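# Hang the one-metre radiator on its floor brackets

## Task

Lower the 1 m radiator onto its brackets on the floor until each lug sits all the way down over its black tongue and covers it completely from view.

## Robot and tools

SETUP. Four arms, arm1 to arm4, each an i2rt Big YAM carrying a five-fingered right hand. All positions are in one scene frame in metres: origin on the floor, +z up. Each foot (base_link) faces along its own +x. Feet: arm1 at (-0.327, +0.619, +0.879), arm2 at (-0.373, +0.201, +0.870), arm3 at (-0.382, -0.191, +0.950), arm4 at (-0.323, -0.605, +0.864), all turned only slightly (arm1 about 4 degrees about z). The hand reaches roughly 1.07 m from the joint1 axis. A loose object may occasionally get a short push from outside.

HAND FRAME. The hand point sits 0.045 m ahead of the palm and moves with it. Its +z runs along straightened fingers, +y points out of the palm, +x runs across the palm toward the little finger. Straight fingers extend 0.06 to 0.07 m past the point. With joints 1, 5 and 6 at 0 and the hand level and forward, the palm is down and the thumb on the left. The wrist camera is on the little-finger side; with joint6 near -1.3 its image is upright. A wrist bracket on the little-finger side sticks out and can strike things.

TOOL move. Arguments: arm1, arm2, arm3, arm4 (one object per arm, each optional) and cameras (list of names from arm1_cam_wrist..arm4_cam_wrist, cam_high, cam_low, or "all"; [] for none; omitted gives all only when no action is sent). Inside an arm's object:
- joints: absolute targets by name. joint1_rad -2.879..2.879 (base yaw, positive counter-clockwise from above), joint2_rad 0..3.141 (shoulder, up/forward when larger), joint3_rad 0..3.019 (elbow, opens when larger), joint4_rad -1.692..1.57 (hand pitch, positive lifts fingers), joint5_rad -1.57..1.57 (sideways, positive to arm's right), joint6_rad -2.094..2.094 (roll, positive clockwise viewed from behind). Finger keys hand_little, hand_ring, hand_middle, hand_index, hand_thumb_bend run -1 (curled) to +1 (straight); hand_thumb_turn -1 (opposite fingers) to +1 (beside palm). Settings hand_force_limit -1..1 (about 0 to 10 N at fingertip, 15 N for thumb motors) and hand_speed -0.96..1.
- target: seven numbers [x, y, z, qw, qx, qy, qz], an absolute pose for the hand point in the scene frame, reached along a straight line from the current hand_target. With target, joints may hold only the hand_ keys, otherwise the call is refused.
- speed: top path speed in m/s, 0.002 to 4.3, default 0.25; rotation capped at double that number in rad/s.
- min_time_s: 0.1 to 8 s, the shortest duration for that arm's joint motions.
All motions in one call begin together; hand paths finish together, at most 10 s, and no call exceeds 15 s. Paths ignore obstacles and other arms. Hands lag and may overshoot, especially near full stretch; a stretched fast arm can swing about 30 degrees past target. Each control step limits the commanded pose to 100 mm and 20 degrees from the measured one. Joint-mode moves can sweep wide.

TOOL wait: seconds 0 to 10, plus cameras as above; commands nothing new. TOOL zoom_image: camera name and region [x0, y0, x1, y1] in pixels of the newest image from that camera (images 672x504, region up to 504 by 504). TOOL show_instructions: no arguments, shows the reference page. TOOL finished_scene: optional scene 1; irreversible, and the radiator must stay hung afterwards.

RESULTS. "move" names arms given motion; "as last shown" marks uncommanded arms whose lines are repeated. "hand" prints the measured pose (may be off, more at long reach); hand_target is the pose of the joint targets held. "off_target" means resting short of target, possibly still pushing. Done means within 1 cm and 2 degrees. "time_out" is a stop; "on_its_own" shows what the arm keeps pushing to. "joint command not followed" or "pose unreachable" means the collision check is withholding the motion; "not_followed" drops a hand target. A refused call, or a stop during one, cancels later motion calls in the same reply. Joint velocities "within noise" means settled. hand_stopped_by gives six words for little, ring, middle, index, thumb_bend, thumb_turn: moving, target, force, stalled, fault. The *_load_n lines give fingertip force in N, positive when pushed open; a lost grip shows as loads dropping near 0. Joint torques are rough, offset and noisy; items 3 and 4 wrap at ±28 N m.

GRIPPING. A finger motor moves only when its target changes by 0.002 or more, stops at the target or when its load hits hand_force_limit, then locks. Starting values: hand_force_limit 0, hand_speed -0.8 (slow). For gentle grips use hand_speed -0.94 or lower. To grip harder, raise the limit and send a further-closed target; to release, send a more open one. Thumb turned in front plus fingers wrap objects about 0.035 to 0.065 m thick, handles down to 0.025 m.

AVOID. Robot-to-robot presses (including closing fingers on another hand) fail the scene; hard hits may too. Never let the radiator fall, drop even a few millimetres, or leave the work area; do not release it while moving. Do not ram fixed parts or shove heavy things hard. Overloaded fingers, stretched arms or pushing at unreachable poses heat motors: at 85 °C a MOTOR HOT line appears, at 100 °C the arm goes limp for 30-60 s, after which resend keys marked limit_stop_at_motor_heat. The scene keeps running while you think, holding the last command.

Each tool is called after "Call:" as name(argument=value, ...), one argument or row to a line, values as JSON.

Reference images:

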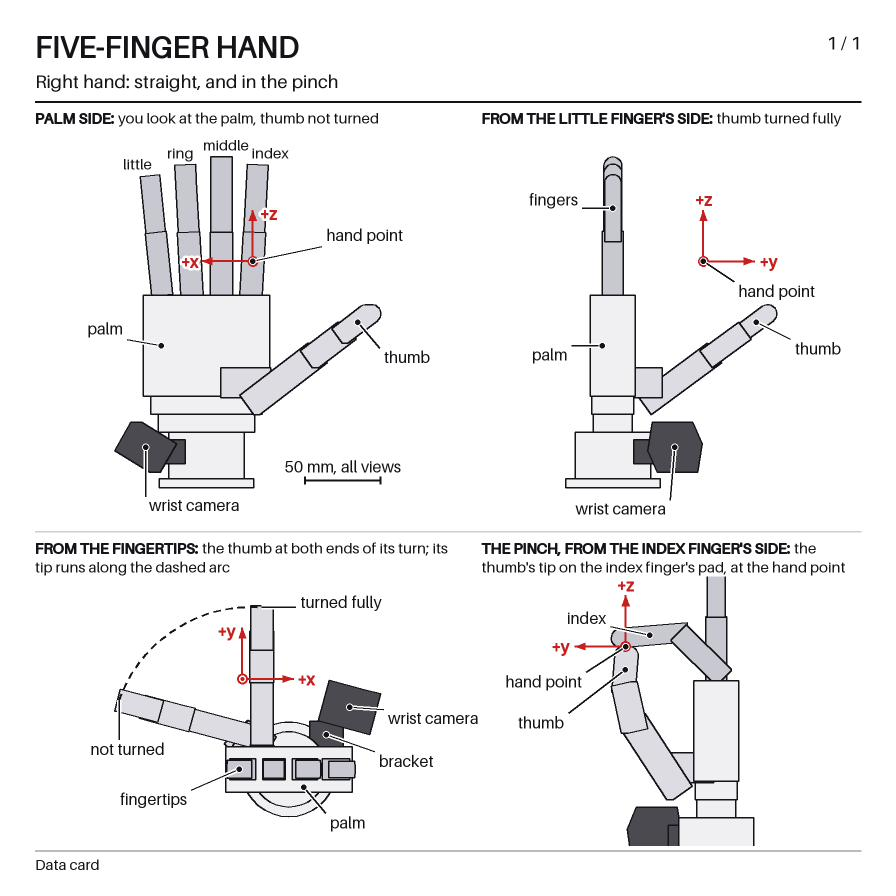

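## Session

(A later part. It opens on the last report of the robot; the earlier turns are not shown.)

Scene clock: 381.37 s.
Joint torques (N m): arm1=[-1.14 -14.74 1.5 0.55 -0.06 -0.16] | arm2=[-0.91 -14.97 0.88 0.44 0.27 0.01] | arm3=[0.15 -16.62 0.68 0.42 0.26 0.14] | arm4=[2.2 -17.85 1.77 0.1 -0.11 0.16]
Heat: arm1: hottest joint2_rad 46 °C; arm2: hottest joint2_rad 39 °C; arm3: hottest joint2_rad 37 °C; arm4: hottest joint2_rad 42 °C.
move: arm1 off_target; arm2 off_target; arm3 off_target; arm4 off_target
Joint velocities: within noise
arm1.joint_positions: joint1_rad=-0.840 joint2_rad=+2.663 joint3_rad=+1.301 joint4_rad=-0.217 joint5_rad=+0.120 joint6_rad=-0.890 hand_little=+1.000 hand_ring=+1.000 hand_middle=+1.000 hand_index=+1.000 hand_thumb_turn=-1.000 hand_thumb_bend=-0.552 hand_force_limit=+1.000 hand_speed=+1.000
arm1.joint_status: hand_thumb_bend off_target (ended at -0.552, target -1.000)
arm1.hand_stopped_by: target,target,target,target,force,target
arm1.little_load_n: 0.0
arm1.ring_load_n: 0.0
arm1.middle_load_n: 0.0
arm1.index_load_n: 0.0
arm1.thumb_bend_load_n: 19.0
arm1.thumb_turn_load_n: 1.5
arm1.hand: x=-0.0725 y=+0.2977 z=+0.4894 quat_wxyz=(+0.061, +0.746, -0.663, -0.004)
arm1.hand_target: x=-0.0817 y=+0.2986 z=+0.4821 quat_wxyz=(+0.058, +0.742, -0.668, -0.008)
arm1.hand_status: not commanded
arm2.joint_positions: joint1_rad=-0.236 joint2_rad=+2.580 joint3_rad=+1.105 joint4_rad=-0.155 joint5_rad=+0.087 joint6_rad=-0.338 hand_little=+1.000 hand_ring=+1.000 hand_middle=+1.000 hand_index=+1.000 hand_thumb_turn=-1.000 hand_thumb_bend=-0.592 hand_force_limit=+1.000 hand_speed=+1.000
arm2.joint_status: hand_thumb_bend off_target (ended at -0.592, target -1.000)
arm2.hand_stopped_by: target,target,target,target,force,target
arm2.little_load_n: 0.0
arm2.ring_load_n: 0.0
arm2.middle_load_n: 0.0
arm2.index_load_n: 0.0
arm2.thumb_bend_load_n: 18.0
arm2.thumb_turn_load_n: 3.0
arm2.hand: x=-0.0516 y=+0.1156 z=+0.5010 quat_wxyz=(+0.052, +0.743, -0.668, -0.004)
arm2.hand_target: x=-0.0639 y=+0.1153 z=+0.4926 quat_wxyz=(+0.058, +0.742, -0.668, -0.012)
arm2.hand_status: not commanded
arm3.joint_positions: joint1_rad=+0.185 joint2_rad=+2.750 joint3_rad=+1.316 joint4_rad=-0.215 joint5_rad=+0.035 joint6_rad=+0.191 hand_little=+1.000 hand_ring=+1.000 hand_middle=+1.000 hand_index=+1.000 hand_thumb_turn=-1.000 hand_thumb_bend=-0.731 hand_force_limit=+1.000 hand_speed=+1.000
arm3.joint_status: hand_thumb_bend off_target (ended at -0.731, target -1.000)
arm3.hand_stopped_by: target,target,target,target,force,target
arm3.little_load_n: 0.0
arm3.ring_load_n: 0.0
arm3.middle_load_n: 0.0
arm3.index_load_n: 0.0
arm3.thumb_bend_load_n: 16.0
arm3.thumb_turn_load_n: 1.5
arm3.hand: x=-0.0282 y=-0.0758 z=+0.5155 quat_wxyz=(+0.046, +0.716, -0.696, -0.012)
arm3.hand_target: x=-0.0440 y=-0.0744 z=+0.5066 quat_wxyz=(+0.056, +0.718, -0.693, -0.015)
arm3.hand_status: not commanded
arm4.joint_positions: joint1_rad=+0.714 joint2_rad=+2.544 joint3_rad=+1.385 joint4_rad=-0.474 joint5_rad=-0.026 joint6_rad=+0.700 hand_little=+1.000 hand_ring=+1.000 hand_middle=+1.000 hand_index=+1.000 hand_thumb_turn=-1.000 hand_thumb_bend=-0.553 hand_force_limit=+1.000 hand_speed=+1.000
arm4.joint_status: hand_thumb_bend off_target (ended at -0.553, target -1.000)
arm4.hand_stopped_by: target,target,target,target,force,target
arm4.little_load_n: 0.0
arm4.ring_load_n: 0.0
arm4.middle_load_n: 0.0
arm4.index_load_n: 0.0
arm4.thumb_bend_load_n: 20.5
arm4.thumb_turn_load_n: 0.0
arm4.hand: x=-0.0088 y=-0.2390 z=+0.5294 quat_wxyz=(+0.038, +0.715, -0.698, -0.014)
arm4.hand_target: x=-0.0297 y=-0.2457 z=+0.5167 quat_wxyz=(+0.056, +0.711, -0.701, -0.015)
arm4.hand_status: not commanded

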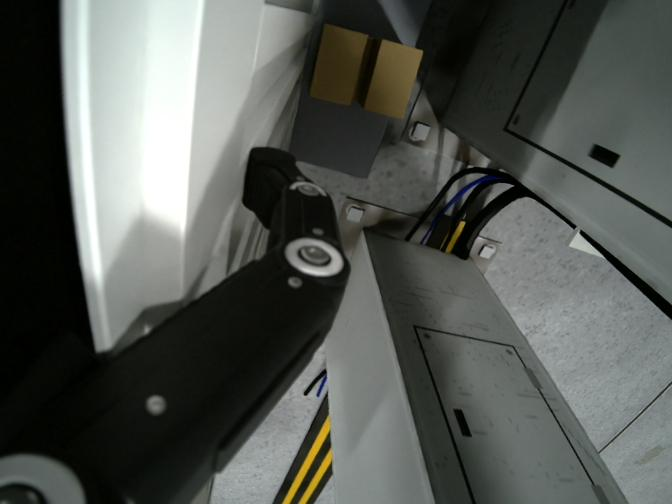

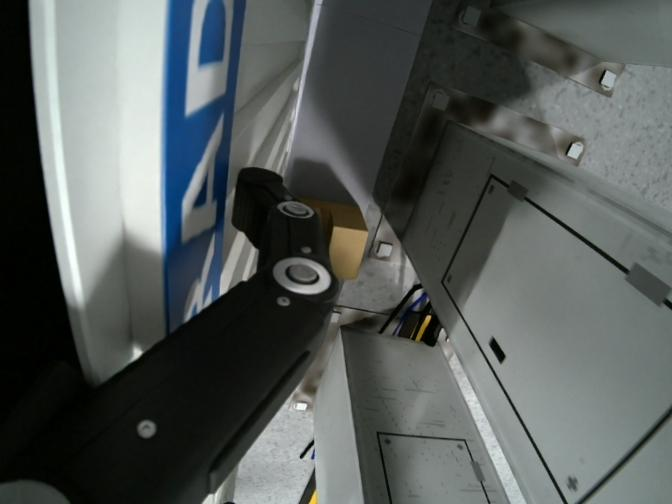

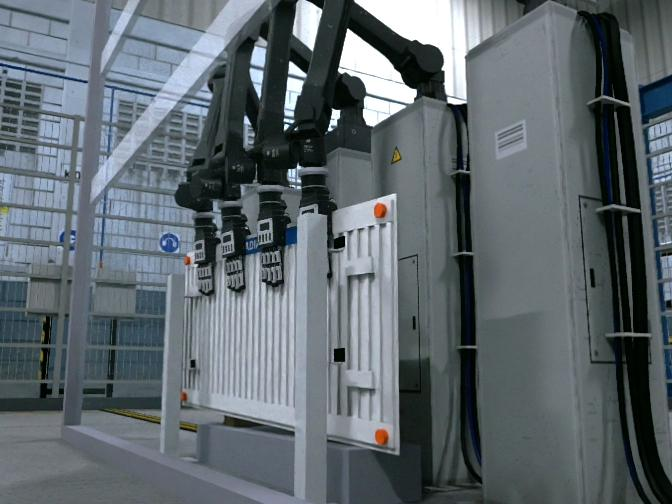

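Call:
move(
  arm1={"joints": {"hand_little": -1, "hand_ring": -1, "hand_middle": -1, "hand_index": -1, "hand_speed": -0.94}},
  arm4={"joints": {"hand_little": -1, "hand_ring": -1, "hand_middle": -1, "hand_index": -1, "hand_speed": -0.94}},
  cameras=["arm1_cam_wrist", "cam_low"],
)

Scene clock: 395.13 s.
Joint torques (N m): arm1=[-0.97 -14.74 1.42 0.51 0.07 0.06] | arm2=[-0.91 -14.92 0.84 0.57 0.25 0.01] | arm3=[0.15 -16.62 0.68 0.43 0.25 0.14] | arm4=[2.84 -17.55 2.17 -0.31 -0.27 0.28]
Heat: arm1: hottest joint2_rad 45 °C; arm2: hottest joint2_rad 39 °C; arm3: hottest joint2_rad 37 °C; arm4: hottest joint2_rad 41 °C.
move: arm1 off_target; arm4 off_target
Joint velocities: within noise
arm1.joint_positions: joint1_rad=-0.841 joint2_rad=+2.663 joint3_rad=+1.301 joint4_rad=-0.216 joint5_rad=+0.116 joint6_rad=-0.910 hand_little=+0.884 hand_ring=+0.930 hand_middle=+0.946 hand_index=+0.857 hand_thumb_turn=-1.000 hand_thumb_bend=-0.551 hand_force_limit=+1.000 hand_speed=-0.940
arm1.joint_status: hand_little off_target (ended at +0.884, target -1.000); hand_ring off_target (ended at +0.930, target -1.000); hand_middle off_target (ended at +0.946, target -1.000); hand_index off_target (ended at +0.857, target -1.000); the others done
arm1.hand_stopped_by: force,force,force,force,force,target
arm1.little_load_n: 7.5
arm1.ring_load_n: 2.5
arm1.middle_load_n: 2.5
arm1.index_load_n: 10.5
arm1.thumb_bend_load_n: 22.5
arm1.thumb_turn_load_n: 4.5
arm1.hand: x=-0.0723 y=+0.2966 z=+0.4893 quat_wxyz=(+0.059, +0.752, -0.656, -0.004)
arm1.hand_target: x=-0.0819 y=+0.2986 z=+0.4821 quat_wxyz=(+0.058, +0.742, -0.668, -0.008)
arm1.hand_status: not commanded
arm2, arm3: as last shown
arm2.joint_positions: joint1_rad=-0.236 joint2_rad=+2.580 joint3_rad=+1.105 joint4_rad=-0.155 joint5_rad=+0.087 joint6_rad=-0.337 hand_little=+1.000 hand_ring=+1.000 hand_middle=+1.000 hand_index=+1.000 hand_thumb_turn=-1.000 hand_thumb_bend=-0.592 hand_force_limit=+1.000 hand_speed=+1.000
arm2.hand: x=-0.0516 y=+0.1157 z=+0.5010 quat_wxyz=(+0.052, +0.742, -0.668, -0.004)
arm3.thumb_bend_load_n: 16.5
arm4.joint_positions: joint1_rad=+0.716 joint2_rad=+2.543 joint3_rad=+1.382 joint4_rad=-0.466 joint5_rad=-0.020 joint6_rad=+0.689 hand_little=+0.907 hand_ring=+0.930 hand_middle=+0.864 hand_index=+0.936 hand_thumb_turn=-1.000 hand_thumb_bend=-0.552 hand_force_limit=+1.000 hand_speed=-0.940
arm4.joint_status: hand_little off_target (ended at +0.907, target -1.000); hand_ring off_target (ended at +0.930, target -1.000); hand_middle off_target (ended at +0.864, target -1.000); hand_index off_target (ended at +0.936, target -1.000); the others done
arm4.hand_stopped_by: force,force,force,force,force,target
arm4.little_load_n: 7.5
arm4.ring_load_n: 4.0
arm4.middle_load_n: 9.5
arm4.index_load_n: 5.0
arm4.thumb_bend_load_n: 25.0
arm4.thumb_turn_load_n: 0.5
arm4.hand: x=-0.0082 y=-0.2396 z=+0.5289 quat_wxyz=(+0.035, +0.719, -0.694, -0.011)
arm4.hand_target: x=-0.0299 y=-0.2458 z=+0.5167 quat_wxyz=(+0.056, +0.711, -0.701, -0.015)
arm4.hand_status: not commanded

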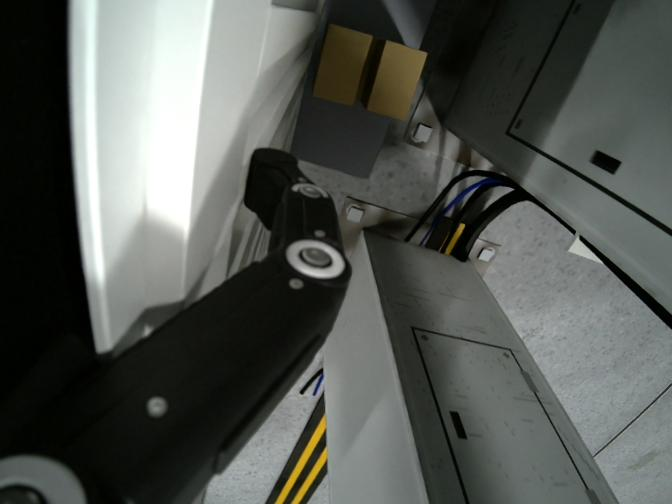

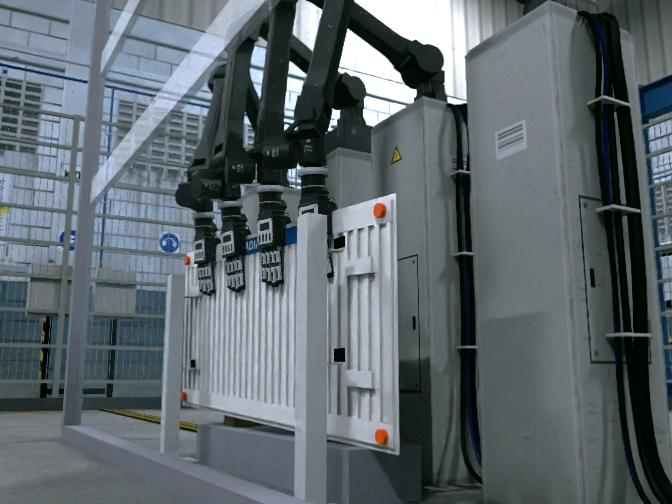

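Call:
move(
  arm1={"joints": {"hand_little": -0.9, "hand_ring": -0.9, "hand_middle": -0.9, "hand_index": -0.9, "hand_speed": -0.9}},
  arm4={"joints": {"hand_little": -0.9, "hand_ring": -0.9, "hand_middle": -0.9, "hand_index": -0.9, "hand_speed": -0.9}},
  arm2={"joints": {"hand_little": -0.9, "hand_ring": -0.9, "hand_middle": -0.9, "hand_index": -0.9, "hand_speed": -0.9}},
  arm3={"joints": {"hand_little": -0.9, "hand_ring": -0.9, "hand_middle": -0.9, "hand_index": -0.9, "hand_speed": -0.9}},
)

Call:
move(
  arm1={"joints": {"hand_little": -0.95, "hand_ring": -0.95, "hand_middle": -0.95, "hand_index": -0.95}},
  arm4={"joints": {"hand_little": -0.95, "hand_ring": -0.95, "hand_middle": -0.95, "hand_index": -0.95}},
  arm2={"joints": {"hand_little": -0.95, "hand_ring": -0.95, "hand_middle": -0.95, "hand_index": -0.95}},
  arm3={"joints": {"hand_little": -0.95, "hand_ring": -0.95, "hand_middle": -0.95, "hand_index": -0.95}},
)

Scene clock: 402.87 s.
Joint torques (N m): arm1=[-1.03 -14.8 1.36 0.34 0.61 0.01] | arm2=[-0.67 -14.86 0.92 0.08 0.48 0.15] | arm3=[0.15 -16.56 0.72 0.03 0.2 0.32] | arm4=[2.61 -17.38 2.18 -0.31 -0.42 0.36]
Heat: arm1: hottest joint2_rad 45 °C; arm2: hottest joint2_rad 39 °C; arm3: hottest joint2_rad 36 °C; arm4: hottest joint2_rad 42 °C.
move: arm1 off_target; arm2 off_target; arm3 off_target; arm4 off_target
Joint velocities: within noise
arm1.joint_positions: joint1_rad=-0.841 joint2_rad=+2.662 joint3_rad=+1.302 joint4_rad=-0.213 joint5_rad=+0.100 joint6_rad=-0.905 hand_little=+0.858 hand_ring=+0.888 hand_middle=+0.913 hand_index=+0.856 hand_thumb_turn=-1.000 hand_thumb_bend=-0.550 hand_force_limit=+1.000 hand_speed=-0.900
arm1.joint_status: hand_little off_target (ended at +0.858, target -0.900); hand_ring off_target (ended at +0.888, target -0.900); hand_middle off_target (ended at +0.913, target -0.900); hand_index off_target (ended at +0.856, target -0.900); the others done
arm1.hand_stopped_by: force,force,force,force,force,target
arm1.little_load_n: 5.0
arm1.ring_load_n: 8.0
arm1.middle_load_n: 4.0
arm1.index_load_n: 0.0
arm1.thumb_bend_load_n: 24.5
arm1.thumb_turn_load_n: 3.5
arm1.hand: x=-0.0684 y=+0.2974 z=+0.4887 quat_wxyz=(+0.051, +0.751, -0.659, +0.000)
arm1.hand_target: x=-0.0818 y=+0.2985 z=+0.4822 quat_wxyz=(+0.058, +0.742, -0.668, -0.008)
arm1.hand_status: not commanded
arm2.joint_positions: joint1_rad=-0.236 joint2_rad=+2.578 joint3_rad=+1.105 joint4_rad=-0.143 joint5_rad=+0.082 joint6_rad=-0.351 hand_little=+0.807 hand_ring=+0.854 hand_middle=+0.883 hand_index=+0.872 hand_thumb_turn=-1.000 hand_thumb_bend=-0.591 hand_force_limit=+1.000 hand_speed=-0.900
arm2.joint_status: hand_little off_target (ended at +0.807, target -0.900); hand_ring off_target (ended at +0.854, target -0.900); hand_middle off_target (ended at +0.883, target -0.900); hand_index off_target (ended at +0.872, target -0.900); the others done
arm2.hand_stopped_by: force,force,force,force,force,target
arm2.little_load_n: 9.5
arm2.ring_load_n: 7.0
arm2.middle_load_n: 5.5
arm2.index_load_n: 8.5
arm2.thumb_bend_load_n: 24.0
arm2.thumb_turn_load_n: 5.5
arm2.hand: x=-0.0481 y=+0.1149 z=+0.5006 quat_wxyz=(+0.047, +0.747, -0.663, +0.000)
arm2.hand_target: x=-0.0639 y=+0.1153 z=+0.4926 quat_wxyz=(+0.058, +0.742, -0.668, -0.012)
arm2.hand_status: not commanded
arm3.joint_positions: joint1_rad=+0.185 joint2_rad=+2.748 joint3_rad=+1.316 joint4_rad=-0.206 joint5_rad=+0.037 joint6_rad=+0.175 hand_little=+0.844 hand_ring=+0.789 hand_middle=+0.902 hand_index=+0.891 hand_thumb_turn=-1.000 hand_thumb_bend=-0.730 hand_force_limit=+1.000 hand_speed=-0.900
arm3.joint_status: hand_little off_target (ended at +0.844, target -0.900); hand_ring off_target (ended at +0.789, target -0.900); hand_middle off_target (ended at +0.902, target -0.900); hand_index off_target (ended at +0.891, target -0.900); the others done
arm3.hand_stopped_by: force,force,force,force,force,target
arm3.little_load_n: 7.5
arm3.ring_load_n: 10.5
arm3.middle_load_n: 6.5
arm3.index_load_n: 8.0
arm3.thumb_bend_load_n: 20.0
arm3.thumb_turn_load_n: 4.5
arm3.hand: x=-0.0253 y=-0.0764 z=+0.5154 quat_wxyz=(+0.042, +0.722, -0.691, -0.009)
arm3.hand_target: x=-0.0439 y=-0.0745 z=+0.5066 quat_wxyz=(+0.056, +0.718, -0.693, -0.015)
arm3.hand_status: not commanded
arm4.joint_positions: joint1_rad=+0.716 joint2_rad=+2.542 joint3_rad=+1.381 joint4_rad=-0.462 joint5_rad=-0.016 joint6_rad=+0.681 hand_little=+0.873 hand_ring=+0.896 hand_middle=+0.859 hand_index=+0.911 hand_thumb_turn=-1.000 hand_thumb_bend=-0.551 hand_force_limit=+1.000 hand_speed=-0.900
arm4.joint_status: hand_little off_target (ended at +0.873, target -0.900); hand_ring off_target (ended at +0.896, target -0.900); hand_middle off_target (ended at +0.859, target -0.900); hand_index off_target (ended at +0.911, target -0.900); the others done
arm4.hand_stopped_by: force,force,force,force,force,target
arm4.little_load_n: 8.0
arm4.ring_load_n: 8.0
arm4.middle_load_n: 2.0
arm4.index_load_n: 8.0
arm4.thumb_bend_load_n: 26.0
arm4.thumb_turn_load_n: 1.0
arm4.hand: x=-0.0072 y=-0.2397 z=+0.5289 quat_wxyz=(+0.033, +0.722, -0.691, -0.009)
arm4.hand_target: x=-0.0299 y=-0.2457 z=+0.5167 quat_wxyz=(+0.056, +0.711, -0.701, -0.015)
arm4.hand_status: not commanded
pictures: none

Scene clock: 403.50 s.
Joint torques (N m): arm1=[-1.03 -14.56 1.33 0.23 1.13 0.01] | arm2=[-0.85 -14.68 0.92 -0.08 0.65 0.17] | arm3=[0.15 -16.5 0.75 -0.21 0.15 0.35] | arm4=[2.9 -16.73 2.3 -0.44 -0.53 0.39]
Heat: arm1: hottest joint2_rad 45 °C; arm2: hottest joint2_rad 39 °C; arm3: hottest joint2_rad 36 °C; arm4: hottest joint2_rad 42 °C.
move: arm1 off_target; arm2 off_target; arm3 off_target; arm4 off_target
Joint velocities: within noise
arm1.joint_positions: joint1_rad=-0.841 joint2_rad=+2.661 joint3_rad=+1.302 joint4_rad=-0.210 joint5_rad=+0.084 joint6_rad=-0.906 hand_little=+0.805 hand_ring=+0.853 hand_middle=+0.869 hand_index=+0.787 hand_thumb_turn=-1.000 hand_thumb_bend=-0.549 hand_force_limit=+1.000 hand_speed=-0.900
arm1.joint_status: hand_little off_target (ended at +0.805, target -0.950); hand_ring off_target (ended at +0.853, target -0.950); hand_middle off_target (ended at +0.869, target -0.950); hand_index off_target (ended at +0.787, target -0.950)
arm1.hand_stopped_by: force,force,force,force,force,target
arm1.little_load_n: 10.0
arm1.ring_load_n: 6.5
arm1.middle_load_n: 9.5
arm1.index_load_n: 12.5
arm1.thumb_bend_load_n: 29.0
arm1.thumb_turn_load_n: 5.0
arm1.hand: x=-0.0654 y=+0.2985 z=+0.4882 quat_wxyz=(+0.044, +0.751, -0.659, +0.002)
arm1.hand_target: x=-0.0819 y=+0.2986 z=+0.4822 quat_wxyz=(+0.058, +0.742, -0.668, -0.008)
arm1.hand_status: not commanded
arm2.joint_positions: joint1_rad=-0.236 joint2_rad=+2.578 joint3_rad=+1.105 joint4_rad=-0.140 joint5_rad=+0.077 joint6_rad=-0.354 hand_little=+0.773 hand_ring=+0.811 hand_middle=+0.839 hand_index=+0.847 hand_thumb_turn=-1.000 hand_thumb_bend=-0.590 hand_force_limit=+1.000 hand_speed=-0.900
arm2.joint_status: hand_little off_target (ended at +0.773, target -0.950); hand_ring off_target (ended at +0.811, target -0.950); hand_middle off_target (ended at +0.839, target -0.950); hand_index off_target (ended at +0.847, target -0.950)
arm2.hand_stopped_by: force,force,force,force,force,target
arm2.little_load_n: 9.0
arm2.ring_load_n: 10.5
arm2.middle_load_n: 9.5
arm2.index_load_n: 8.0
arm2.thumb_bend_load_n: 27.5
arm2.thumb_turn_load_n: 7.0
arm2.hand: x=-0.0469 y=+0.1153 z=+0.5004 quat_wxyz=(+0.044, +0.748, -0.662, +0.000)
arm2.hand_target: x=-0.0638 y=+0.1153 z=+0.4927 quat_wxyz=(+0.058, +0.742, -0.668, -0.012)
arm2.hand_status: not commanded
arm3.joint_positions: joint1_rad=+0.185 joint2_rad=+2.747 joint3_rad=+1.316 joint4_rad=-0.200 joint5_rad=+0.038 joint6_rad=+0.173 hand_little=+0.800 hand_ring=+0.789 hand_middle=+0.858 hand_index=+0.866 hand_thumb_turn=-1.000 hand_thumb_bend=-0.730 hand_force_limit=+1.000 hand_speed=-0.900
arm3.joint_status: hand_little off_target (ended at +0.800, target -0.950); hand_ring off_target (ended at +0.789, target -0.950); hand_middle off_target (ended at +0.858, target -0.950); hand_index off_target (ended at +0.866, target -0.950)
arm3.hand_stopped_by: force,force,force,force,force,target
arm3.little_load_n: 10.0
arm3.ring_load_n: 6.0
arm3.middle_load_n: 11.0
arm3.index_load_n: 9.0
arm3.thumb_bend_load_n: 21.0
arm3.thumb_turn_load_n: 4.0
arm3.hand: x=-0.0232 y=-0.0762 z=+0.5153 quat_wxyz=(+0.039, +0.723, -0.690, -0.006)
arm3.hand_target: x=-0.0439 y=-0.0744 z=+0.5067 quat_wxyz=(+0.056, +0.718, -0.693, -0.015)
arm3.hand_status: not commanded
arm4.joint_positions: joint1_rad=+0.716 joint2_rad=+2.541 joint3_rad=+1.381 joint4_rad=-0.458 joint5_rad=-0.012 joint6_rad=+0.681 hand_little=+0.848 hand_ring=+0.880 hand_middle=+0.823 hand_index=+0.895 hand_thumb_turn=-1.000 hand_thumb_bend=-0.551 hand_force_limit=+1.000 hand_speed=-0.900
arm4.joint_status: hand_little off_target (ended at +0.848, target -0.950); hand_ring off_target (ended at +0.880, target -0.950); hand_middle off_target (ended at +0.823, target -0.950); hand_index off_target (ended at +0.895, target -0.950)
arm4.hand_stopped_by: force,force,force,force,force,target
arm4.little_load_n: 8.5
arm4.ring_load_n: 5.5
arm4.middle_load_n: 9.5
arm4.index_load_n: 6.0
arm4.thumb_bend_load_n: 28.0
arm4.thumb_turn_load_n: 1.5
arm4.hand: x=-0.0056 y=-0.2394 z=+0.5288 quat_wxyz=(+0.031, +0.723, -0.691, -0.007)
arm4.hand_target: x=-0.0298 y=-0.2457 z=+0.5167 quat_wxyz=(+0.056, +0.711, -0.701, -0.015)
arm4.hand_status: not commanded
pictures: none

Call:
move(
  arm1={"target": [-0.082, 0.2985, 0.487, 0.092, 0.740, -0.665, -0.045], "speed": 0.04},
  arm2={"target": [-0.064, 0.115, 0.497, 0.092, 0.740, -0.665, -0.048], "speed": 0.04},
  arm3={"target": [-0.044, -0.0745, 0.510, 0.091, 0.716, -0.691, -0.050], "speed": 0.04},
  arm4={"target": [-0.030, -0.2457, 0.520, 0.091, 0.709, -0.699, -0.050], "speed": 0.04},
  cameras=["arm1_cam_wrist", "arm3_cam_wrist", "cam_low"],
)

Scene clock: 405.77 s.
Joint torques (N m): arm1=[-1.32 -14.68 1.94 -1.29 2.41 -0.03] | arm2=[-0.5 -15.33 1.22 -1.74 1.18 0.23] | arm3=[-0.62 -16.03 2.85 -2.95 -0.42 0.3] | arm4=[1.03 -16.67 3.82 -2.06 -1.61 0.21]
Heat: arm1: hottest joint2_rad 45 °C; arm2: hottest joint2_rad 39 °C; arm3: hottest joint2_rad 36 °C; arm4: hottest joint2_rad 42 °C.
move: arm1 off_target; arm2 off_target; arm3 off_target; arm4 off_target
Joint velocities: within noise
arm1.joint_positions: joint1_rad=-0.810 joint2_rad=+2.676 joint3_rad=+1.361 joint4_rad=-0.286 joint5_rad=+0.116 joint6_rad=-0.869 hand_little=+0.805 hand_ring=+0.853 hand_middle=+0.870 hand_index=+0.787 hand_thumb_turn=-1.000 hand_thumb_bend=-0.549 hand_force_limit=+1.000 hand_speed=-0.900
arm1.joint_status: not commanded
arm1.hand_stopped_by: force,force,force,force,force,target
arm1.little_load_n: 7.5
arm1.ring_load_n: 8.0
arm1.middle_load_n: 14.0
arm1.index_load_n: 19.0
arm1.thumb_bend_load_n: 30.5
arm1.thumb_turn_load_n: 6.5
arm1.hand: x=-0.0520 y=+0.2985 z=+0.4900 quat_wxyz=(+0.059, +0.749, -0.660, -0.013)
arm1.hand_target: x=-0.0810 y=+0.2993 z=+0.4878 quat_wxyz=(+0.091, +0.741, -0.664, -0.044)
arm1.hand_status: off_target (0.030 m and 5.4 deg from the pose sent, 0.017 m and 7.9 deg at the start)
arm2.joint_positions: joint1_rad=-0.225 joint2_rad=+2.592 joint3_rad=+1.184 joint4_rad=-0.254 joint5_rad=+0.088 joint6_rad=-0.342 hand_little=+0.773 hand_ring=+0.811 hand_middle=+0.839 hand_index=+0.847 hand_thumb_turn=-1.000 hand_thumb_bend=-0.590 hand_force_limit=+1.000 hand_speed=-0.900
arm2.joint_status: not commanded
arm2.hand_stopped_by: force,force,force,force,force,target
arm2.little_load_n: 7.0
arm2.ring_load_n: 9.5
arm2.middle_load_n: 12.0
arm2.index_load_n: 12.5
arm2.thumb_bend_load_n: 31.0
arm2.thumb_turn_load_n: 8.5
arm2.hand: x=-0.0334 y=+0.1148 z=+0.5027 quat_wxyz=(+0.061, +0.748, -0.661, -0.019)
arm2.hand_target: x=-0.0636 y=+0.1154 z=+0.4981 quat_wxyz=(+0.092, +0.740, -0.664, -0.048)
arm2.hand_status: off_target (0.031 m and 5.0 deg from the pose sent, 0.017 m and 7.8 deg at the start)
arm3.joint_positions: joint1_rad=+0.185 joint2_rad=+2.758 joint3_rad=+1.377 joint4_rad=-0.295 joint5_rad=+0.032 joint6_rad=+0.168 hand_little=+0.800 hand_ring=+0.789 hand_middle=+0.858 hand_index=+0.866 hand_thumb_turn=-1.000 hand_thumb_bend=-0.730 hand_force_limit=+1.000 hand_speed=-0.900
arm3.joint_status: not commanded
arm3.hand_stopped_by: force,force,force,force,force,target
arm3.little_load_n: 9.5
arm3.ring_load_n: 7.0
arm3.middle_load_n: 12.5
arm3.index_load_n: 12.5
arm3.thumb_bend_load_n: 22.0
arm3.thumb_turn_load_n: 5.0
arm3.hand: x=-0.0158 y=-0.0737 z=+0.5180 quat_wxyz=(+0.056, +0.724, -0.687, -0.022)
arm3.hand_target: x=-0.0436 y=-0.0747 z=+0.5112 quat_wxyz=(+0.090, +0.716, -0.691, -0.049)
arm3.hand_status: off_target (0.029 m and 5.3 deg from the pose sent, 0.021 m and 7.8 deg at the start)
arm4.joint_positions: joint1_rad=+0.701 joint2_rad=+2.559 joint3_rad=+1.434 joint4_rad=-0.534 joint5_rad=-0.043 joint6_rad=+0.667 hand_little=+0.848 hand_ring=+0.880 hand_middle=+0.823 hand_index=+0.895 hand_thumb_turn=-1.000 hand_thumb_bend=-0.550 hand_force_limit=+1.000 hand_speed=-0.900
arm4.joint_status: not commanded
arm4.hand_stopped_by: force,force,force,force,force,target
arm4.little_load_n: 6.0
arm4.ring_load_n: 7.5
arm4.middle_load_n: 13.5
arm4.index_load_n: 12.0
arm4.thumb_bend_load_n: 33.0
arm4.thumb_turn_load_n: 1.5
arm4.hand: x=-0.0014 y=-0.2379 z=+0.5318 quat_wxyz=(+0.049, +0.721, -0.691, -0.024)
arm4.hand_target: x=-0.0293 y=-0.2460 z=+0.5212 quat_wxyz=(+0.090, +0.708, -0.699, -0.049)
arm4.hand_status: off_target (0.032 m and 5.8 deg from the pose sent, 0.027 m and 8.7 deg at the start)

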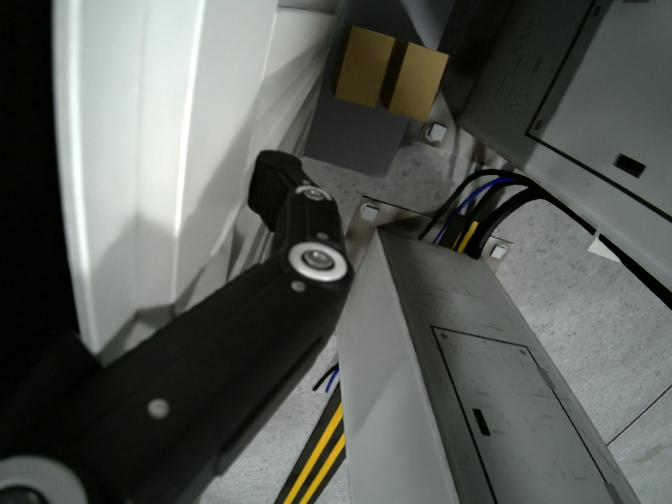

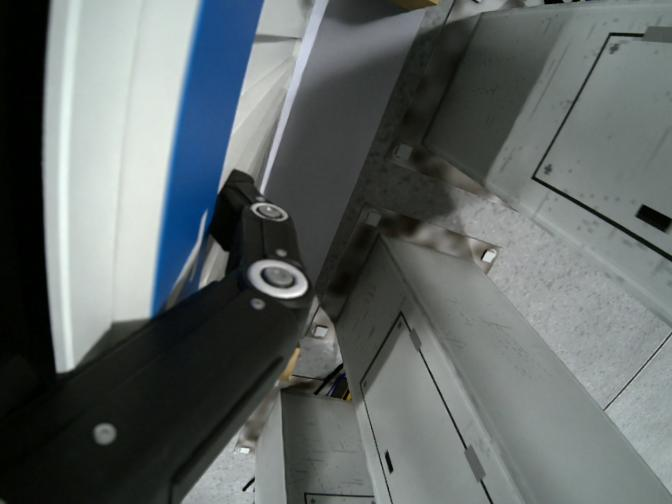

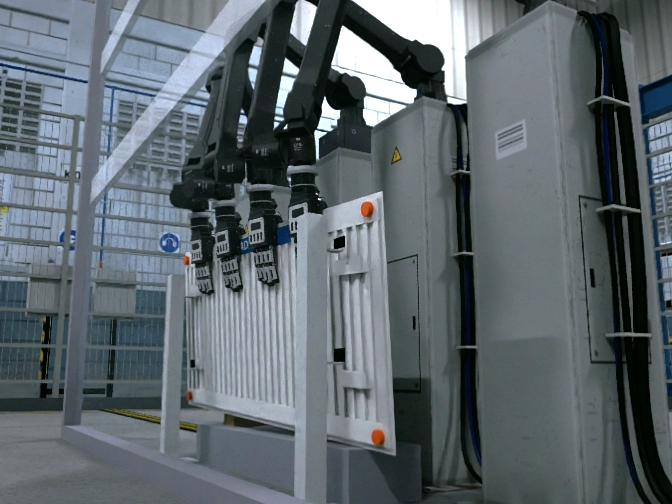

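Call:
zoom_image(
  camera="cam_low",
  region=[300, 180, 420, 480],
)

Scaled by 1.680 from the camera's image (finer frame: 960x720).

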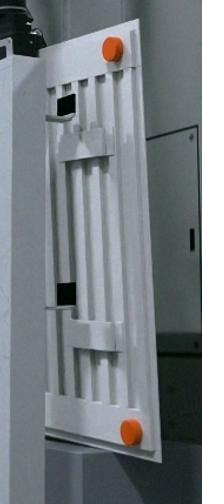

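Call:
move(
  arm1={"target": [-0.092, 0.2985, 0.515, 0.062, 0.745, -0.664, -0.012], "speed": 0.04},
  arm2={"target": [-0.070, 0.115, 0.525, 0.062, 0.744, -0.665, -0.016], "speed": 0.04},
  arm3={"target": [-0.047, -0.0745, 0.530, 0.060, 0.718, -0.693, -0.020], "speed": 0.04},
  arm4={"target": [-0.030, -0.2457, 0.535, 0.060, 0.710, -0.701, -0.020], "speed": 0.04},
  cameras=["arm1_cam_wrist", "cam_low"],
)

Scene clock: 408.33 s.
Joint torques (N m): arm1=[-2.02 -20.01 -2.56 -1.03 1.34 -0.32] | arm2=[-1.49 -21.13 -3.47 -1.65 0.76 0.15] | arm3=[0.03 -21.19 -2.14 -1.5 -0.02 0.4] | arm4=[2.78 -20.6 0.84 -1.72 -0.77 0.4]
Heat: arm1: hottest joint2_rad 45 °C; arm2: hottest joint2_rad 39 °C; arm3: hottest joint2_rad 36 °C; arm4: hottest joint2_rad 42 °C.
move: arm1 off_target; arm2 off_target; arm3 off_target; arm4 off_target
Joint velocities: within noise
arm1.joint_positions: joint1_rad=-0.835 joint2_rad=+2.655 joint3_rad=+1.286 joint4_rad=-0.191 joint5_rad=+0.087 joint6_rad=-0.897 hand_little=+0.805 hand_ring=+0.853 hand_middle=+0.870 hand_index=+0.787 hand_thumb_turn=-1.000 hand_thumb_bend=-0.549 hand_force_limit=+1.000 hand_speed=-0.900
arm1.joint_status: not commanded
arm1.hand_stopped_by: force,force,force,force,force,target
arm1.little_load_n: 9.5
arm1.ring_load_n: 5.0
arm1.middle_load_n: 7.0
arm1.index_load_n: 9.5
arm1.thumb_bend_load_n: 29.5
arm1.thumb_turn_load_n: 3.0
arm1.hand: x=-0.0654 y=+0.3020 z=+0.4890 quat_wxyz=(+0.045, +0.750, -0.660, +0.006)
arm1.hand_target: x=-0.0910 y=+0.2994 z=+0.5124 quat_wxyz=(+0.062, +0.745, -0.664, -0.012)
arm1.hand_status: off_target (0.037 m and 3.0 deg from the pose sent, 0.047 m and 0.8 deg at the start)
arm2.joint_positions: joint1_rad=-0.234 joint2_rad=+2.573 joint3_rad=+1.099 joint4_rad=-0.132 joint5_rad=+0.078 joint6_rad=-0.358 hand_little=+0.773 hand_ring=+0.811 hand_middle=+0.839 hand_index=+0.847 hand_thumb_turn=-1.000 hand_thumb_bend=-0.590 hand_force_limit=+1.000 hand_speed=-0.900
arm2.joint_status: not commanded
arm2.hand_stopped_by: force,force,force,force,force,target
arm2.little_load_n: 9.5
arm2.ring_load_n: 11.0
arm2.middle_load_n: 11.5
arm2.index_load_n: 11.0
arm2.thumb_bend_load_n: 25.0
arm2.thumb_turn_load_n: 6.0
arm2.hand: x=-0.0466 y=+0.1156 z=+0.5014 quat_wxyz=(+0.043, +0.750, -0.660, +0.003)
arm2.hand_target: x=-0.0695 y=+0.1155 z=+0.5227 quat_wxyz=(+0.062, +0.744, -0.665, -0.016)
arm2.hand_status: off_target (0.033 m and 3.2 deg from the pose sent, 0.043 m and 0.7 deg at the start)
arm3.joint_positions: joint1_rad=+0.185 joint2_rad=+2.743 joint3_rad=+1.306 joint4_rad=-0.195 joint5_rad=+0.038 joint6_rad=+0.168 hand_little=+0.800 hand_ring=+0.789 hand_middle=+0.858 hand_index=+0.866 hand_thumb_turn=-1.000 hand_thumb_bend=-0.730 hand_force_limit=+1.000 hand_speed=-0.900
arm3.joint_status: not commanded
arm3.hand_stopped_by: force,force,force,force,force,target
arm3.little_load_n: 9.0
arm3.ring_load_n: 6.0
arm3.middle_load_n: 11.0
arm3.index_load_n: 10.0
arm3.thumb_bend_load_n: 20.5
arm3.thumb_turn_load_n: 3.5
arm3.hand: x=-0.0260 y=-0.0769 z=+0.5165 quat_wxyz=(+0.039, +0.725, -0.688, -0.007)
arm3.hand_target: x=-0.0465 y=-0.0749 z=+0.5292 quat_wxyz=(+0.060, +0.718, -0.693, -0.020)
arm3.hand_status: off_target (0.025 m and 3.0 deg from the pose sent, 0.033 m and 1.1 deg at the start)
arm4.joint_positions: joint1_rad=+0.715 joint2_rad=+2.540 joint3_rad=+1.381 joint4_rad=-0.461 joint5_rad=-0.014 joint6_rad=+0.677 hand_little=+0.848 hand_ring=+0.880 hand_middle=+0.823 hand_index=+0.895 hand_thumb_turn=-1.000 hand_thumb_bend=-0.550 hand_force_limit=+1.000 hand_speed=-0.900
arm4.joint_status: not commanded
arm4.hand_stopped_by: force,force,force,force,force,target
arm4.little_load_n: 6.5
arm4.ring_load_n: 6.0
arm4.middle_load_n: 10.5
arm4.index_load_n: 8.5
arm4.thumb_bend_load_n: 28.5
arm4.thumb_turn_load_n: 1.5
arm4.hand: x=-0.0054 y=-0.2396 z=+0.5298 quat_wxyz=(+0.031, +0.723, -0.690, -0.008)
arm4.hand_target: x=-0.0292 y=-0.2458 z=+0.5347 quat_wxyz=(+0.060, +0.710, -0.701, -0.019)
arm4.hand_status: off_target (0.026 m and 4.2 deg from the pose sent, 0.030 m and 2.1 deg at the start)

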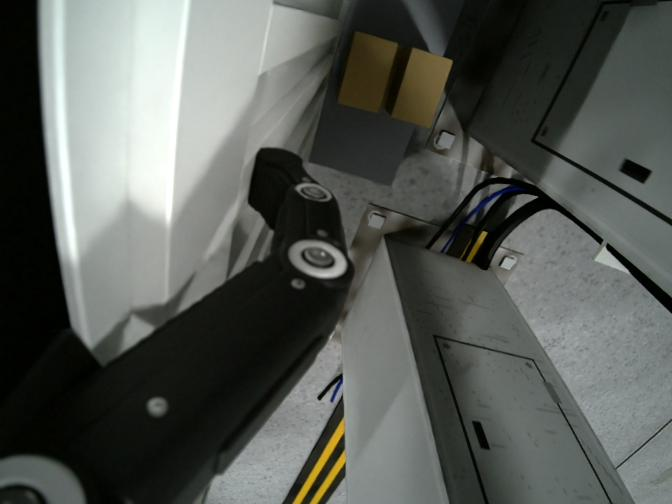

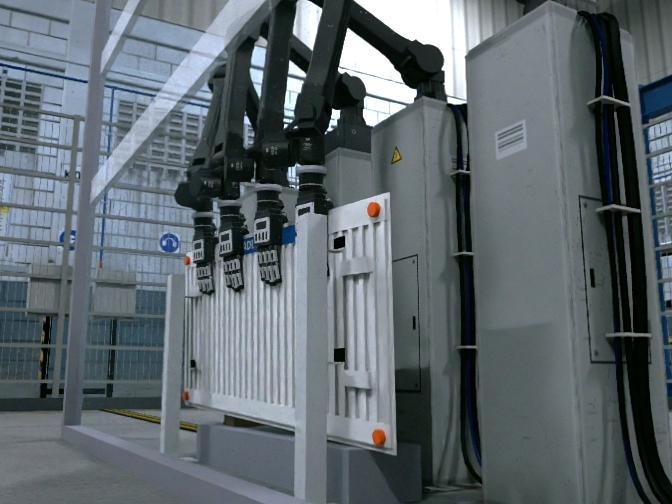

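Call:
move(
  arm1={"target": [-0.094, 0.2985, 0.542, 0.060, 0.745, -0.664, -0.010], "speed": 0.04},
  arm2={"target": [-0.072, 0.115, 0.550, 0.060, 0.744, -0.665, -0.014], "speed": 0.04},
  arm3={"target": [-0.048, -0.0745, 0.555, 0.058, 0.718, -0.693, -0.018], "speed": 0.04},
  arm4={"target": [-0.030, -0.2457, 0.553, 0.058, 0.710, -0.701, -0.018], "speed": 0.04},
  cameras=["arm1_cam_wrist", "cam_low"],
)

Scene clock: 410.03 s.
Joint torques (N m): arm1=[-1.44 -23.47 -3.99 -2.26 1.46 -0.04] | arm2=[-1.03 -24.94 -5.44 -2.7 0.86 0.25] | arm3=[0.03 -25.52 -4.52 -2.73 -0.01 0.41] | arm4=[2.49 -22.89 0.49 -2.81 -0.9 0.36]
Heat: arm1: hottest joint2_rad 45 °C; arm2: hottest joint2_rad 39 °C; arm3: hottest joint2_rad 36 °C; arm4: hottest joint2_rad 42 °C.
move: arm1 off_target; arm2 off_target; arm3 off_target; arm4 off_target
Joint velocities: within noise
arm1.joint_positions: joint1_rad=-0.853 joint2_rad=+2.643 joint3_rad=+1.258 joint4_rad=-0.170 joint5_rad=+0.079 joint6_rad=-0.928 hand_little=+0.805 hand_ring=+0.853 hand_middle=+0.869 hand_index=+0.787 hand_thumb_turn=-1.000 hand_thumb_bend=-0.549 hand_force_limit=+1.000 hand_speed=-0.900
arm1.joint_status: not commanded
arm1.hand_stopped_by: force,force,force,force,force,target
arm1.little_load_n: 10.0
arm1.ring_load_n: 6.0
arm1.middle_load_n: 9.0
arm1.index_load_n: 12.0
arm1.thumb_bend_load_n: 30.0
arm1.thumb_turn_load_n: 2.0
arm1.hand: x=-0.0749 y=+0.3007 z=+0.4919 quat_wxyz=(+0.041, +0.754, -0.655, +0.008)
arm1.hand_target: x=-0.0934 y=+0.2992 z=+0.5352 quat_wxyz=(+0.060, +0.745, -0.664, -0.010)
arm1.hand_status: off_target (0.054 m and 3.3 deg from the pose sent, 0.060 m and 2.6 deg at the start)
arm2.joint_positions: joint1_rad=-0.238 joint2_rad=+2.564 joint3_rad=+1.077 joint4_rad=-0.118 joint5_rad=+0.075 joint6_rad=-0.369 hand_little=+0.773 hand_ring=+0.811 hand_middle=+0.839 hand_index=+0.847 hand_thumb_turn=-1.000 hand_thumb_bend=-0.590 hand_force_limit=+1.000 hand_speed=-0.900
arm2.joint_status: not commanded
arm2.hand_stopped_by: force,force,force,force,force,target
arm2.little_load_n: 10.5
arm2.ring_load_n: 12.5
arm2.middle_load_n: 12.0
arm2.index_load_n: 10.0
arm2.thumb_bend_load_n: 27.5
arm2.thumb_turn_load_n: 5.0
arm2.hand: x=-0.0530 y=+0.1155 z=+0.5042 quat_wxyz=(+0.042, +0.752, -0.658, +0.002)
arm2.hand_target: x=-0.0722 y=+0.1155 z=+0.5432 quat_wxyz=(+0.060, +0.744, -0.665, -0.014)
arm2.hand_status: off_target (0.050 m and 3.1 deg from the pose sent, 0.055 m and 2.9 deg at the start)
arm3.joint_positions: joint1_rad=+0.187 joint2_rad=+2.736 joint3_rad=+1.282 joint4_rad=-0.169 joint5_rad=+0.039 joint6_rad=+0.168 hand_little=+0.800 hand_ring=+0.789 hand_middle=+0.858 hand_index=+0.866 hand_thumb_turn=-1.000 hand_thumb_bend=-0.730 hand_force_limit=+1.000 hand_speed=-0.900
arm3.joint_status: not commanded
arm3.hand_stopped_by: force,force,force,force,force,target
arm3.little_load_n: 11.0
arm3.ring_load_n: 6.5
arm3.middle_load_n: 11.5
arm3.index_load_n: 10.0
arm3.thumb_bend_load_n: 21.5
arm3.thumb_turn_load_n: 2.5
arm3.hand: x=-0.0309 y=-0.0774 z=+0.5180 quat_wxyz=(+0.036, +0.725, -0.687, -0.004)
arm3.hand_target: x=-0.0481 y=-0.0749 z=+0.5508 quat_wxyz=(+0.058, +0.718, -0.693, -0.018)
arm3.hand_status: off_target (0.041 m and 3.2 deg from the pose sent, 0.044 m and 2.7 deg at the start)
arm4.joint_positions: joint1_rad=+0.718 joint2_rad=+2.532 joint3_rad=+1.359 joint4_rad=-0.443 joint5_rad=-0.006 joint6_rad=+0.679 hand_little=+0.848 hand_ring=+0.880 hand_middle=+0.823 hand_index=+0.895 hand_thumb_turn=-1.000 hand_thumb_bend=-0.550 hand_force_limit=+1.000 hand_speed=-0.900
arm4.joint_status: not commanded
arm4.hand_stopped_by: force,force,force,force,force,target
arm4.little_load_n: 10.5
arm4.ring_load_n: 8.0
arm4.middle_load_n: 11.5
arm4.index_load_n: 8.0
arm4.thumb_bend_load_n: 28.5
arm4.thumb_turn_load_n: 0.5
arm4.hand: x=-0.0098 y=-0.2434 z=+0.5297 quat_wxyz=(+0.030, +0.724, -0.689, -0.004)
arm4.hand_target: x=-0.0291 y=-0.2456 z=+0.5513 quat_wxyz=(+0.057, +0.711, -0.701, -0.017)
arm4.hand_status: off_target (0.031 m and 4.2 deg from the pose sent, 0.034 m and 3.9 deg at the start)

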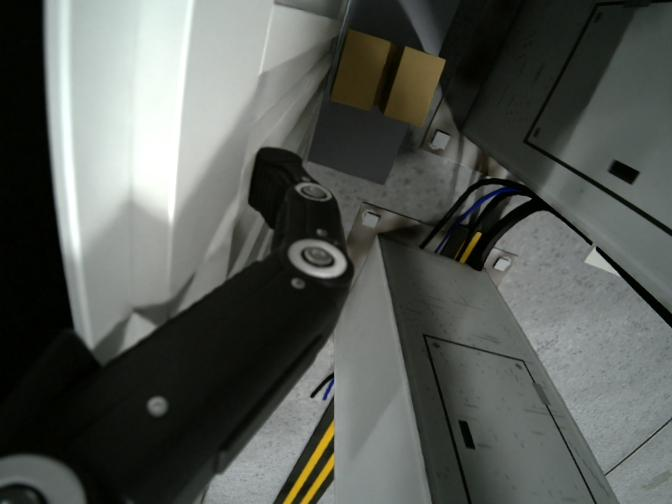

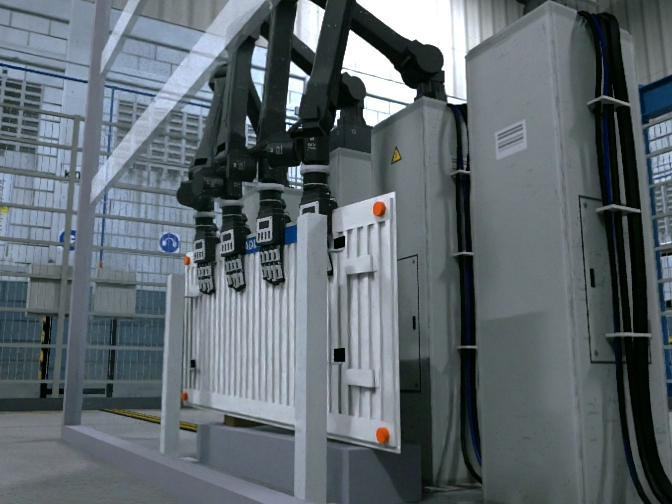

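Call:
move(
  arm1={"target": [-0.097, 0.2985, 0.565, 0.052, 0.745, -0.664, -0.004], "speed": 0.04},
  arm2={"target": [-0.074, 0.115, 0.568, 0.052, 0.744, -0.665, -0.006], "speed": 0.04},
  arm3={"target": [-0.048, -0.0745, 0.578, 0.050, 0.718, -0.693, -0.010], "speed": 0.04},
  arm4={"target": [-0.030, -0.2457, 0.578, 0.050, 0.710, -0.701, -0.010], "speed": 0.04},
  cameras=["arm1_cam_wrist", "arm4_cam_wrist", "cam_low"],
)

Scene clock: 411.67 s.
Joint torques (N m): arm1=[-1.32 -24.23 -4.11 -2.54 1.34 0] | arm2=[-0.97 -23.71 -4.04 -2.7 0.96 0.27] | arm3=[0.21 -28.16 -5.94 -3.23 0.16 0.43] | arm4=[2.67 -26.81 -1.02 -3.95 -0.62 0.43]
Heat: arm1: hottest joint2_rad 45 °C; arm2: hottest joint2_rad 39 °C; arm3: hottest joint2_rad 37 °C; arm4: hottest joint2_rad 42 °C.
move: arm1 off_target; arm2 off_target; arm3 off_target; arm4 off_target
Joint velocities: within noise
arm1.joint_positions: joint1_rad=-0.865 joint2_rad=+2.590 joint3_rad=+1.213 joint4_rad=-0.168 joint5_rad=+0.066 joint6_rad=-0.942 hand_little=+0.805 hand_ring=+0.853 hand_middle=+0.869 hand_index=+0.787 hand_thumb_turn=-1.000 hand_thumb_bend=-0.549 hand_force_limit=+1.000 hand_speed=-0.900
arm1.joint_status: not commanded
arm1.hand_stopped_by: force,force,force,force,force,target
arm1.little_load_n: 9.0
arm1.ring_load_n: 4.0
arm1.middle_load_n: 5.0
arm1.index_load_n: 7.5
arm1.thumb_bend_load_n: 31.0
arm1.thumb_turn_load_n: 1.0
arm1.hand: x=-0.0784 y=+0.2998 z=+0.5103 quat_wxyz=(+0.035, +0.755, -0.654, +0.013)
arm1.hand_target: x=-0.0965 y=+0.2991 z=+0.5568 quat_wxyz=(+0.052, +0.746, -0.664, -0.004)
arm1.hand_status: off_target (0.058 m and 3.2 deg from the pose sent, 0.076 m and 2.4 deg at the start)
arm2.joint_positions: joint1_rad=-0.243 joint2_rad=+2.489 joint3_rad=+1.011 joint4_rad=-0.106 joint5_rad=+0.064 joint6_rad=-0.378 hand_little=+0.773 hand_ring=+0.811 hand_middle=+0.839 hand_index=+0.847 hand_thumb_turn=-1.000 hand_thumb_bend=-0.590 hand_force_limit=+1.000 hand_speed=-0.900
arm2.joint_status: not commanded
arm2.hand_stopped_by: force,force,force,force,force,target
arm2.little_load_n: 11.0
arm2.ring_load_n: 11.0
arm2.middle_load_n: 10.5
arm2.index_load_n: 8.0
arm2.thumb_bend_load_n: 26.0
arm2.thumb_turn_load_n: 3.5
arm2.hand: x=-0.0559 y=+0.1161 z=+0.5291 quat_wxyz=(+0.032, +0.754, -0.656, +0.009)
arm2.hand_target: x=-0.0741 y=+0.1154 z=+0.5627 quat_wxyz=(+0.052, +0.745, -0.665, -0.006)
arm2.hand_status: off_target (0.043 m and 3.2 deg from the pose sent, 0.067 m and 2.0 deg at the start)
arm3.joint_positions: joint1_rad=+0.187 joint2_rad=+2.707 joint3_rad=+1.240 joint4_rad=-0.137 joint5_rad=+0.040 joint6_rad=+0.168 hand_little=+0.800 hand_ring=+0.789 hand_middle=+0.858 hand_index=+0.866 hand_thumb_turn=-1.000 hand_thumb_bend=-0.730 hand_force_limit=+1.000 hand_speed=-0.900
arm3.joint_status: not commanded
arm3.hand_stopped_by: force,force,force,force,force,target
arm3.little_load_n: 11.0
arm3.ring_load_n: 6.5
arm3.middle_load_n: 10.5
arm3.index_load_n: 8.0
arm3.thumb_bend_load_n: 21.0
arm3.thumb_turn_load_n: 1.0
arm3.hand: x=-0.0331 y=-0.0781 z=+0.5268 quat_wxyz=(+0.028, +0.726, -0.688, +0.002)
arm3.hand_target: x=-0.0484 y=-0.0750 z=+0.5706 quat_wxyz=(+0.050, +0.719, -0.693, -0.010)
arm3.hand_status: off_target (0.053 m and 3.0 deg from the pose sent, 0.062 m and 2.1 deg at the start)
arm4.joint_positions: joint1_rad=+0.721 joint2_rad=+2.515 joint3_rad=+1.331 joint4_rad=-0.416 joint5_rad=+0.000 joint6_rad=+0.680 hand_little=+0.848 hand_ring=+0.880 hand_middle=+0.823 hand_index=+0.895 hand_thumb_turn=-1.000 hand_thumb_bend=-0.550 hand_force_limit=+1.000 hand_speed=-0.900
arm4.joint_status: not commanded
arm4.hand_stopped_by: force,force,force,force,force,target
arm4.little_load_n: 11.0
arm4.ring_load_n: 6.5
arm4.middle_load_n: 9.0
arm4.index_load_n: 5.0
arm4.thumb_bend_load_n: 28.5
arm4.thumb_turn_load_n: 0.0
arm4.hand: x=-0.0118 y=-0.2445 z=+0.5332 quat_wxyz=(+0.022, +0.725, -0.689, +0.000)
arm4.hand_target: x=-0.0291 y=-0.2456 z=+0.5729 quat_wxyz=(+0.049, +0.711, -0.701, -0.009)
arm4.hand_status: off_target (0.048 m and 4.1 deg from the pose sent, 0.052 m and 3.2 deg at the start)

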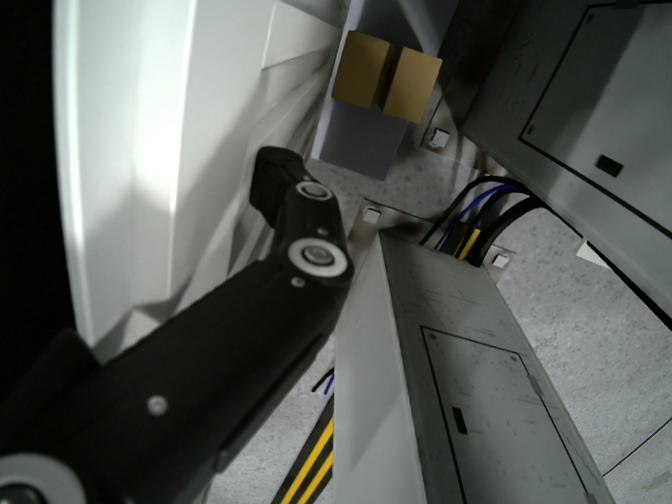

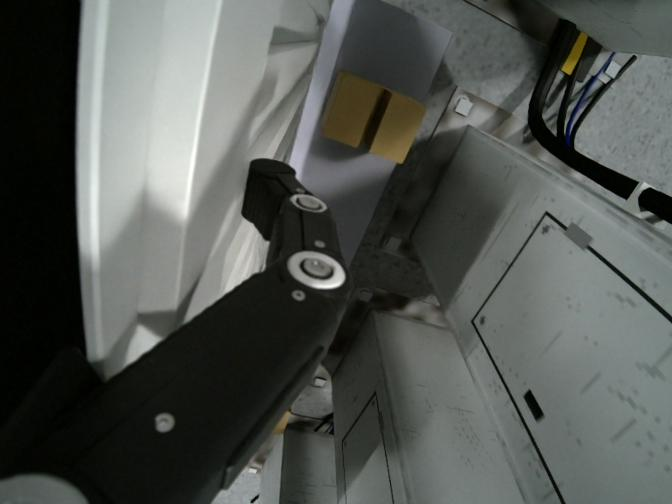

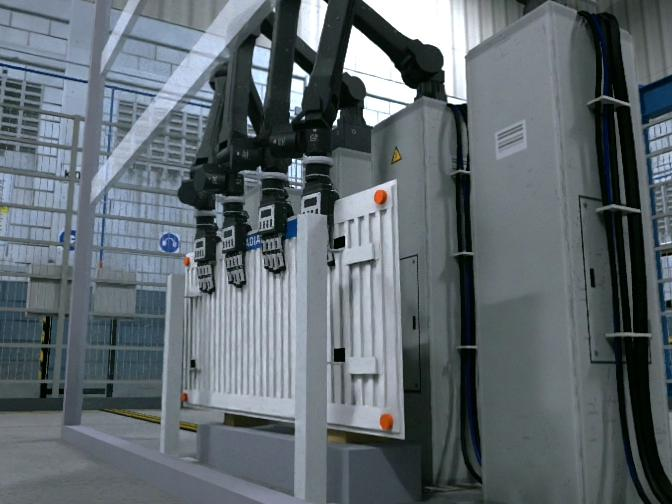

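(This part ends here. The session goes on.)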